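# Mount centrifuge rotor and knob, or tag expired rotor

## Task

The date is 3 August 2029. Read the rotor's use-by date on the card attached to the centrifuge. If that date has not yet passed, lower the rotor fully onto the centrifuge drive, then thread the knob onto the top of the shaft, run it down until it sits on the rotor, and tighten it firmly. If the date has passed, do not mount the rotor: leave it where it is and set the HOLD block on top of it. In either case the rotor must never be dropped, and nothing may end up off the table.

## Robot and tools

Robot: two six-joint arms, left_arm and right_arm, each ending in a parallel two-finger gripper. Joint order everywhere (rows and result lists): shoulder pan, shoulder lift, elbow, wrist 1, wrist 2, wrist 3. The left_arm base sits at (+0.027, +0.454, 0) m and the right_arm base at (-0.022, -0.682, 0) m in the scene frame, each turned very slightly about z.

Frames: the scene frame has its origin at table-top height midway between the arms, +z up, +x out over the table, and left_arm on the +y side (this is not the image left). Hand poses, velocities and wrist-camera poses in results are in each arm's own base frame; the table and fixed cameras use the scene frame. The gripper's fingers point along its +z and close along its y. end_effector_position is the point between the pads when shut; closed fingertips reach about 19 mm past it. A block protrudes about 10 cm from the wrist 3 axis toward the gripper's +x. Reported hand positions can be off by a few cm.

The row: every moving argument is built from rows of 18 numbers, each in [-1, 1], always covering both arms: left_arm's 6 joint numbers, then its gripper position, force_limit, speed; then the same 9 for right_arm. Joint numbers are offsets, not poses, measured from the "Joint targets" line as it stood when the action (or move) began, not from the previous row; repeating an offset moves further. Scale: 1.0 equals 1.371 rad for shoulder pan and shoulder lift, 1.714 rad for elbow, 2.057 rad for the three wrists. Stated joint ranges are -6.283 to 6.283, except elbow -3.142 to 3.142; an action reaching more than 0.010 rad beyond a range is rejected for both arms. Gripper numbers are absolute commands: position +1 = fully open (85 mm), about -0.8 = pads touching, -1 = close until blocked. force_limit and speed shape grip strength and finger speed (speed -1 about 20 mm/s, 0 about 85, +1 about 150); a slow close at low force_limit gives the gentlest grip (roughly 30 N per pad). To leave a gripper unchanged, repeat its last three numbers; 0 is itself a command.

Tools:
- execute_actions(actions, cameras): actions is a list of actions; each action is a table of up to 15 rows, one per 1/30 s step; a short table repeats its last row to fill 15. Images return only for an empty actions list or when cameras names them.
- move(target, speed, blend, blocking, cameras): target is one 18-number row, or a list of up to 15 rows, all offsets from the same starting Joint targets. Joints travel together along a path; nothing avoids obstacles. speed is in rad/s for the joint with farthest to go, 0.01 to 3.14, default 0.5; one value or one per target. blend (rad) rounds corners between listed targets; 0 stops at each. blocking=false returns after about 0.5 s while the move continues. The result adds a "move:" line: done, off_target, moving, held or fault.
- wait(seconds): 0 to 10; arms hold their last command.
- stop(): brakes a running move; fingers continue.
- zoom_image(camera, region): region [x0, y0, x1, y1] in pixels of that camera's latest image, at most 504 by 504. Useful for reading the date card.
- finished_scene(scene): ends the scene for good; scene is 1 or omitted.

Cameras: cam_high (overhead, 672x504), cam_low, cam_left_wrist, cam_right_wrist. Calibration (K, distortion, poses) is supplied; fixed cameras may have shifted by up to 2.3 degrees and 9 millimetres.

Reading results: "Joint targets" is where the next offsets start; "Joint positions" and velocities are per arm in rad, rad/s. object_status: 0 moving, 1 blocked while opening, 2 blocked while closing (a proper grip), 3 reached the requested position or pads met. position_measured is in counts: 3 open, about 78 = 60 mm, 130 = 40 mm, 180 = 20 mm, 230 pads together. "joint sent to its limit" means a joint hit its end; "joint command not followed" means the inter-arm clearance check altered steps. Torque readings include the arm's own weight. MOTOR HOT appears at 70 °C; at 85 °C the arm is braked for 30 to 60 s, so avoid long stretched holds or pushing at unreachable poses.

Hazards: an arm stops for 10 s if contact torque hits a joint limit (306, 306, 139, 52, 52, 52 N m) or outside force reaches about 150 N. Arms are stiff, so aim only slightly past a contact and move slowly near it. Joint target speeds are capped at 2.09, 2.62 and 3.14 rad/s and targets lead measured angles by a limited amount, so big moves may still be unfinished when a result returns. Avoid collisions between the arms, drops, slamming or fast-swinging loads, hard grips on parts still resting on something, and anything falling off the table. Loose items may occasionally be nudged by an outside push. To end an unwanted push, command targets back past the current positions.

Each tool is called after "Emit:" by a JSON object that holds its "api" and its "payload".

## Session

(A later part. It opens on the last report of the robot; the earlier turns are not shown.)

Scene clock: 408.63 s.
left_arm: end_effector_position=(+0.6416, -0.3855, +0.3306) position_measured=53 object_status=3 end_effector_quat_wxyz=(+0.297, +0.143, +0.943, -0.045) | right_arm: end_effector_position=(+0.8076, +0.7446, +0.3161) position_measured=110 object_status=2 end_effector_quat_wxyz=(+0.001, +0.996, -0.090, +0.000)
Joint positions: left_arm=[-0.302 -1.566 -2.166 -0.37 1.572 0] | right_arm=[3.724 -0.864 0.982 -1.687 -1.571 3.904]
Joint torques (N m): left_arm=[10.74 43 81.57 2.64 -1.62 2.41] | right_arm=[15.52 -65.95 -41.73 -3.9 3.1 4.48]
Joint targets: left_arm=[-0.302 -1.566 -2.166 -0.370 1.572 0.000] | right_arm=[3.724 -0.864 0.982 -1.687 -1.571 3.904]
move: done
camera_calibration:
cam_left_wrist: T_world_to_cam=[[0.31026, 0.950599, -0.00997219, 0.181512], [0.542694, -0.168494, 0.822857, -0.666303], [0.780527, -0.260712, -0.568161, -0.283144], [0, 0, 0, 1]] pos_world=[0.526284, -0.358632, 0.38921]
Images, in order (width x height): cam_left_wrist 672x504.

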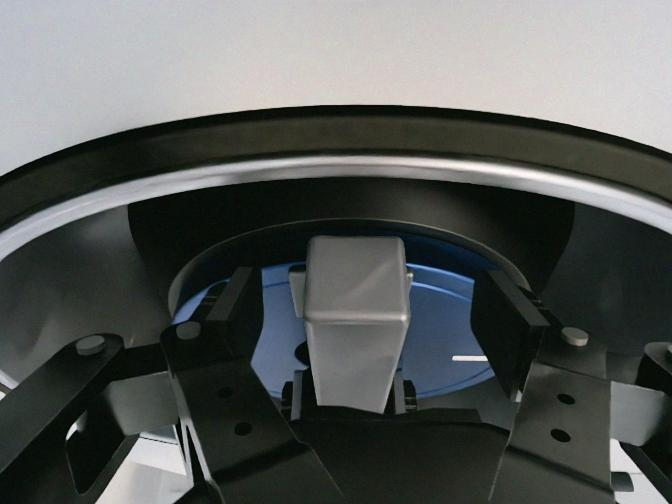

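Emit:
{"api": "move", "payload": {"target": [[0,0,0,0,0,0,-0.1,0.2,-1,0,0,0,0,0,0,-1,0.4,-1],[0,0,0,0,0,0,-0.1,0.2,-1,0,0,0,0,0,0.05,-1,0.4,-1]], "speed": 0.15}}

Emit:
{"api": "move", "payload": {"target": [0,0,0,0,0,0,-0.1,0.2,-1,0,0,0,0,0,0.02,-1,0.4,-1], "speed": 0.1}}

Emit:
{"api": "move", "payload": {"target": [0,0,0,0,0,0,-0.1,0.2,-1,0,0,0,0,0,0.02,-1,0.4,-1], "speed": 0.1, "cameras": ["cam_left_wrist","cam_right_wrist"]}}

Scene clock: 411.93 s.
left_arm: end_effector_position=(+0.6417, -0.3854, +0.3305) position_measured=141 object_status=3 end_effector_quat_wxyz=(+0.297, +0.143, +0.943, -0.045) | right_arm: end_effector_position=(+0.8076, +0.7446, +0.3161) position_measured=110 object_status=2 end_effector_quat_wxyz=(+0.001, +0.990, -0.141, +0.000)
Joint positions: left_arm=[-0.302 -1.566 -2.166 -0.371 1.572 0] | right_arm=[3.724 -0.864 0.982 -1.687 -1.571 4.007]
Joint torques (N m): left_arm=[-34.98 48.07 79.74 2.57 -5.34 2.39] | right_arm=[6.17 -65.62 -40.82 -9.08 4.88 13.1]
Joint targets: left_arm=[-0.302 -1.566 -2.166 -0.370 1.572 0.000] | right_arm=[3.724 -0.864 0.982 -1.687 -1.571 4.007]
move: done

Scene clock: 412.77 s.
left_arm: end_effector_position=(+0.6417, -0.3855, +0.3305) position_measured=141 object_status=3 end_effector_quat_wxyz=(+0.297, +0.143, +0.943, -0.045) | right_arm: end_effector_position=(+0.8077, +0.7445, +0.3161) position_measured=110 object_status=2 end_effector_quat_wxyz=(+0.001, +0.987, -0.161, +0.000)
Joint positions: left_arm=[-0.302 -1.566 -2.166 -0.371 1.572 0] | right_arm=[3.724 -0.864 0.982 -1.687 -1.572 4.048]
Joint torques (N m): left_arm=[-49.69 53.4 75.68 4.32 -12.62 2.22] | right_arm=[23.54 -68.94 -39.4 -0.94 6.87 19.53]
Joint targets: left_arm=[-0.302 -1.566 -2.166 -0.370 1.572 0.000] | right_arm=[3.724 -0.864 0.982 -1.687 -1.571 4.048]
move: done

Scene clock: 413.60 s.
left_arm: end_effector_position=(+0.6417, -0.3855, +0.3305) position_measured=141 object_status=3 end_effector_quat_wxyz=(+0.297, +0.143, +0.943, -0.045) | right_arm: end_effector_position=(+0.8077, +0.7445, +0.3161) position_measured=110 object_status=2 end_effector_quat_wxyz=(+0.001, +0.983, -0.182, +0.000)
Joint positions: left_arm=[-0.302 -1.566 -2.166 -0.371 1.572 0] | right_arm=[3.724 -0.864 0.982 -1.687 -1.572 4.089]
Joint torques (N m): left_arm=[-69.53 62.61 71.87 5.06 -13.3 2.21] | right_arm=[43.66 -73.41 -35.98 9.56 10.98 25.26]
Joint targets: left_arm=[-0.302 -1.566 -2.166 -0.370 1.572 0.000] | right_arm=[3.724 -0.864 0.982 -1.687 -1.571 4.090]
move: done
camera_calibration:
cam_left_wrist: T_world_to_cam=[[0.310278, 0.950594, -0.00994441, 0.181459], [0.542748, -0.168547, 0.82281, -0.666386], [0.780482, -0.260697, -0.568229, -0.283167], [0, 0, 0, 1]] pos_world=[0.526384, -0.358632, 0.38921]
cam_right_wrist: T_world_to_cam=[[-0.345382, -0.938426, -0.00822619, 0.98662], [-0.881761, 0.321501, 0.345159, 0.386248], [-0.321262, 0.126466, -0.938508, 0.592017], [0, 0, 0, 1]] pos_world=[0.871532, 0.72682, 0.430412]
Images, in order (width x height): cam_left_wrist 672x504, cam_right_wrist 672x504.

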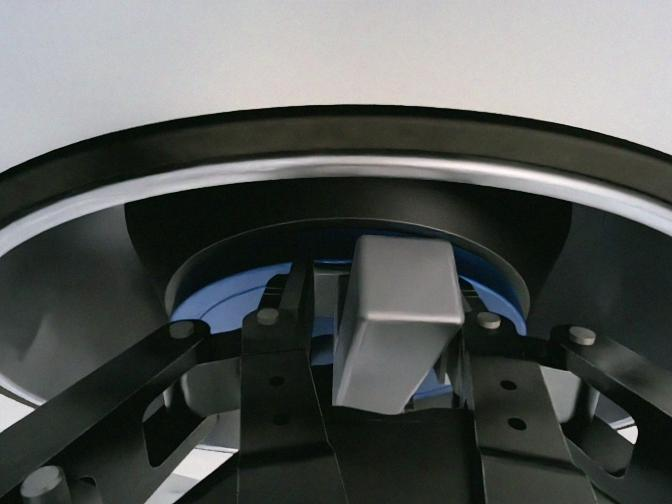

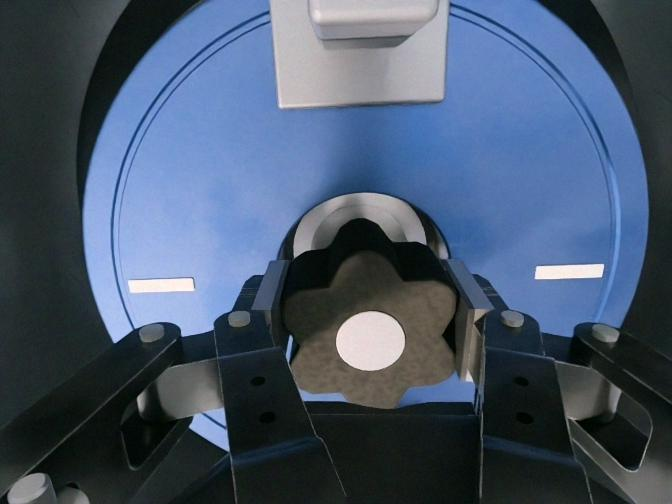

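Emit:
{"api": "move", "payload": {"target": [0,0,0,0,0,0,-0.1,0.2,-1,0,0,0,0,0,-0.06,-1,0.4,-1], "speed": 0.15}}

Emit:
{"api": "move", "payload": {"target": [[0,0,0,0,0,0,-0.1,0.2,-1,0,0,0,0,0,0,0.6,0.4,-1],[0,0,0,0,0,0,-0.1,0.2,-1,0,-0.0058,-0.09417,0.08146,0,0,0.6,0.4,-1]], "speed": 0.3, "cameras": ["cam_right_wrist"]}}

Scene clock: 415.50 s.
left_arm: end_effector_position=(+0.6417, -0.3855, +0.3306) position_measured=141 object_status=3 end_effector_quat_wxyz=(+0.297, +0.143, +0.943, -0.045) | right_arm: end_effector_position=(+0.8076, +0.7446, +0.3161) position_measured=110 object_status=2 end_effector_quat_wxyz=(+0.001, +0.993, -0.121, +0.000)
Joint positions: left_arm=[-0.302 -1.566 -2.166 -0.37 1.572 0] | right_arm=[3.724 -0.864 0.982 -1.687 -1.571 3.966]
Joint torques (N m): left_arm=[16.77 68.42 63.1 7.14 3.3 2.08] | right_arm=[53.83 -82.87 -24.55 13.24 6.27 -4.66]
Joint targets: left_arm=[-0.302 -1.566 -2.166 -0.370 1.572 0.000] | right_arm=[3.724 -0.864 0.982 -1.687 -1.571 3.966]
move: done

Scene clock: 417.90 s.
left_arm: end_effector_position=(+0.6417, -0.3855, +0.3305) position_measured=141 object_status=3 end_effector_quat_wxyz=(+0.297, +0.143, +0.943, -0.045) | right_arm: end_effector_position=(+0.8076, +0.7446, +0.4159) position_measured=53 object_status=3 end_effector_quat_wxyz=(+0.000, +0.993, -0.121, +0.001)
Joint positions: left_arm=[-0.302 -1.566 -2.166 -0.37 1.572 0] | right_arm=[3.724 -0.872 0.82 -1.52 -1.571 3.966]
Joint torques (N m): left_arm=[-4.48 69.42 56.42 4.64 -1.46 2.38] | right_arm=[-14.26 -99.19 -52.16 -1.62 -2.92 3.04]
Joint targets: left_arm=[-0.302 -1.566 -2.166 -0.370 1.572 0.000] | right_arm=[3.724 -0.872 0.820 -1.520 -1.571 3.966]
move: done
camera_calibration:
cam_right_wrist: T_world_to_cam=[[-0.227398, -0.973755, -0.00950343, 0.919013], [-0.914997, 0.210316, 0.344308, 0.461727], [-0.333273, 0.0869908, -0.938808, 0.724807], [0, 0, 0, 1]] pos_world=[0.873019, 0.734734, 0.530212]
Images, in order (width x height): cam_right_wrist 672x504.

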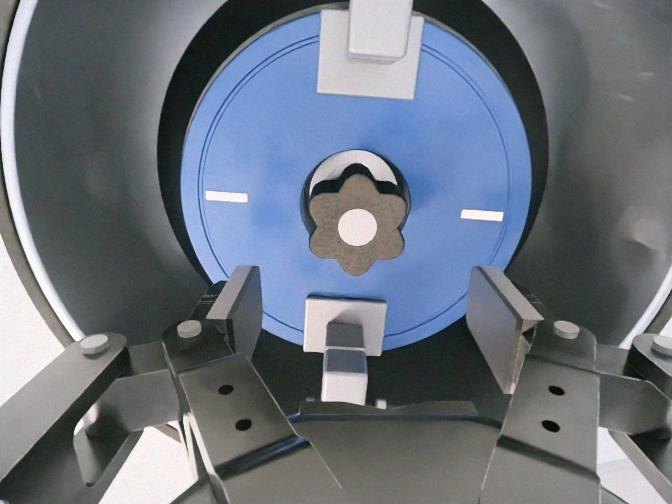

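Emit:
{"api": "move", "payload": {"target": [[0,0,0,0,0,0,0.6,0.2,-0.8,0,0,0,0,0,0,0.6,0.4,-1],[0,0.1949,0.017,-0.1438,0,0,0.6,0.2,-0.8,0,0,0,0,0,-0.964,0.6,0.4,-1],[0.3218,0.1949,0.017,-0.1438,0,0,0.6,0.2,-0.8,0,0,0,0,0,-0.964,0.6,0.4,-1]], "speed": [1,0.8,0.8]}}

Emit:
{"api": "move", "payload": {"target": [0,0,0,0,0,0,0.6,0.2,-0.8,0,-0.3352,0.6677,-0.7567,0,-0.964,0.6,0.4,-1], "speed": 0.7, "cameras": ["cam_right_wrist"]}}

Emit:
{"api": "zoom_image", "payload": {"camera": "cam_right_wrist", "region": [280, 220, 420, 340]}}

Scene clock: 424.73 s.
left_arm: end_effector_position=(+0.6555, -0.0871, +0.4605) position_measured=53 object_status=3 end_effector_quat_wxyz=(+0.300, -0.066, +0.951, +0.021) | right_arm: end_effector_position=(+0.8075, +0.7445, +0.4160) position_measured=53 object_status=3 end_effector_quat_wxyz=(+0.000, +0.644, +0.765, +0.000)
Joint positions: left_arm=[0.139 -1.298 -2.137 -0.666 1.572 0] | right_arm=[3.724 -0.872 0.82 -1.52 -1.571 1.983]
Joint torques (N m): left_arm=[18.92 23.82 86.56 2.83 2.43 2.3] | right_arm=[-9.37 -99.57 -49.56 -1.98 -1.86 -4.73]
Joint targets: left_arm=[0.139 -1.298 -2.137 -0.666 1.572 0.000] | right_arm=[3.724 -0.872 0.820 -1.520 -1.571 1.983]
move: done

Scene clock: 428.23 s.
left_arm: end_effector_position=(+0.6556, -0.0870, +0.4605) position_measured=53 object_status=3 end_effector_quat_wxyz=(+0.300, -0.067, +0.951, +0.021) | right_arm: end_effector_position=(+0.6493, +0.6403, +0.3647) position_measured=53 object_status=3 end_effector_quat_wxyz=(+0.405, -0.260, +0.868, +0.121)
Joint positions: left_arm=[0.139 -1.298 -2.137 -0.666 1.572 0] | right_arm=[3.724 -1.332 1.965 -3.076 -1.571 0]
Joint torques (N m): left_arm=[16.82 21.35 67.12 3.16 2.63 2.41] | right_arm=[-7.13 -63.72 -25.31 -12.45 -1.54 -4.51]
Joint targets: left_arm=[0.139 -1.298 -2.137 -0.666 1.572 0.000] | right_arm=[3.724 -1.332 1.965 -3.076 -1.571 0.000]
move: done
camera_calibration:
cam_right_wrist: T_world_to_cam=[[-0.550463, 0.834706, -0.0160192, -0.164738], [0.274521, 0.199093, 0.940745, -0.626204], [0.788434, 0.513447, -0.338738, -0.587112], [0, 0, 0, 1]] pos_world=[0.544123, 0.563631, 0.387582]
Images, in order (width x height): cam_right_wrist 672x504.

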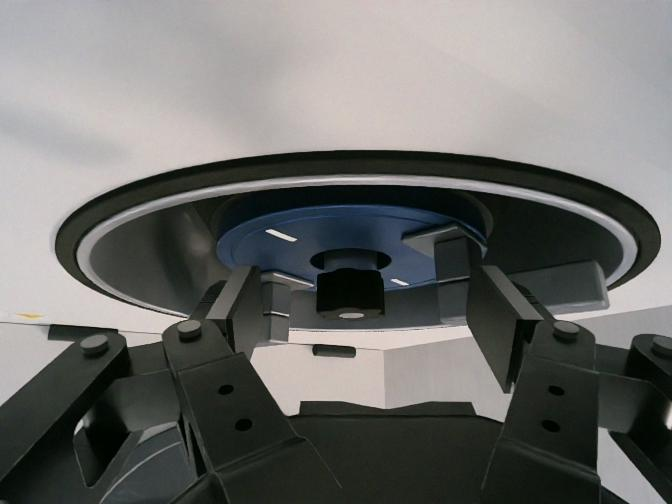

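Scaled by 3.600.

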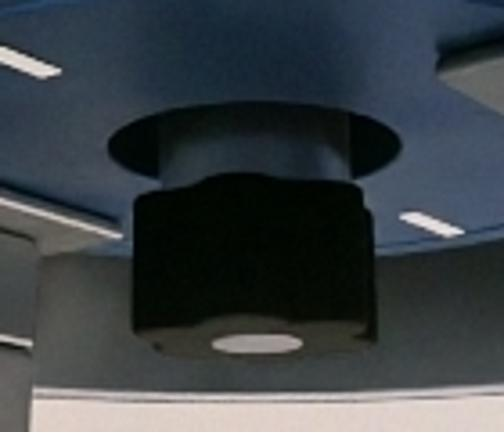

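Emit:
{"api": "finished_scene", "payload": {}}

The scene is finished: the task was done.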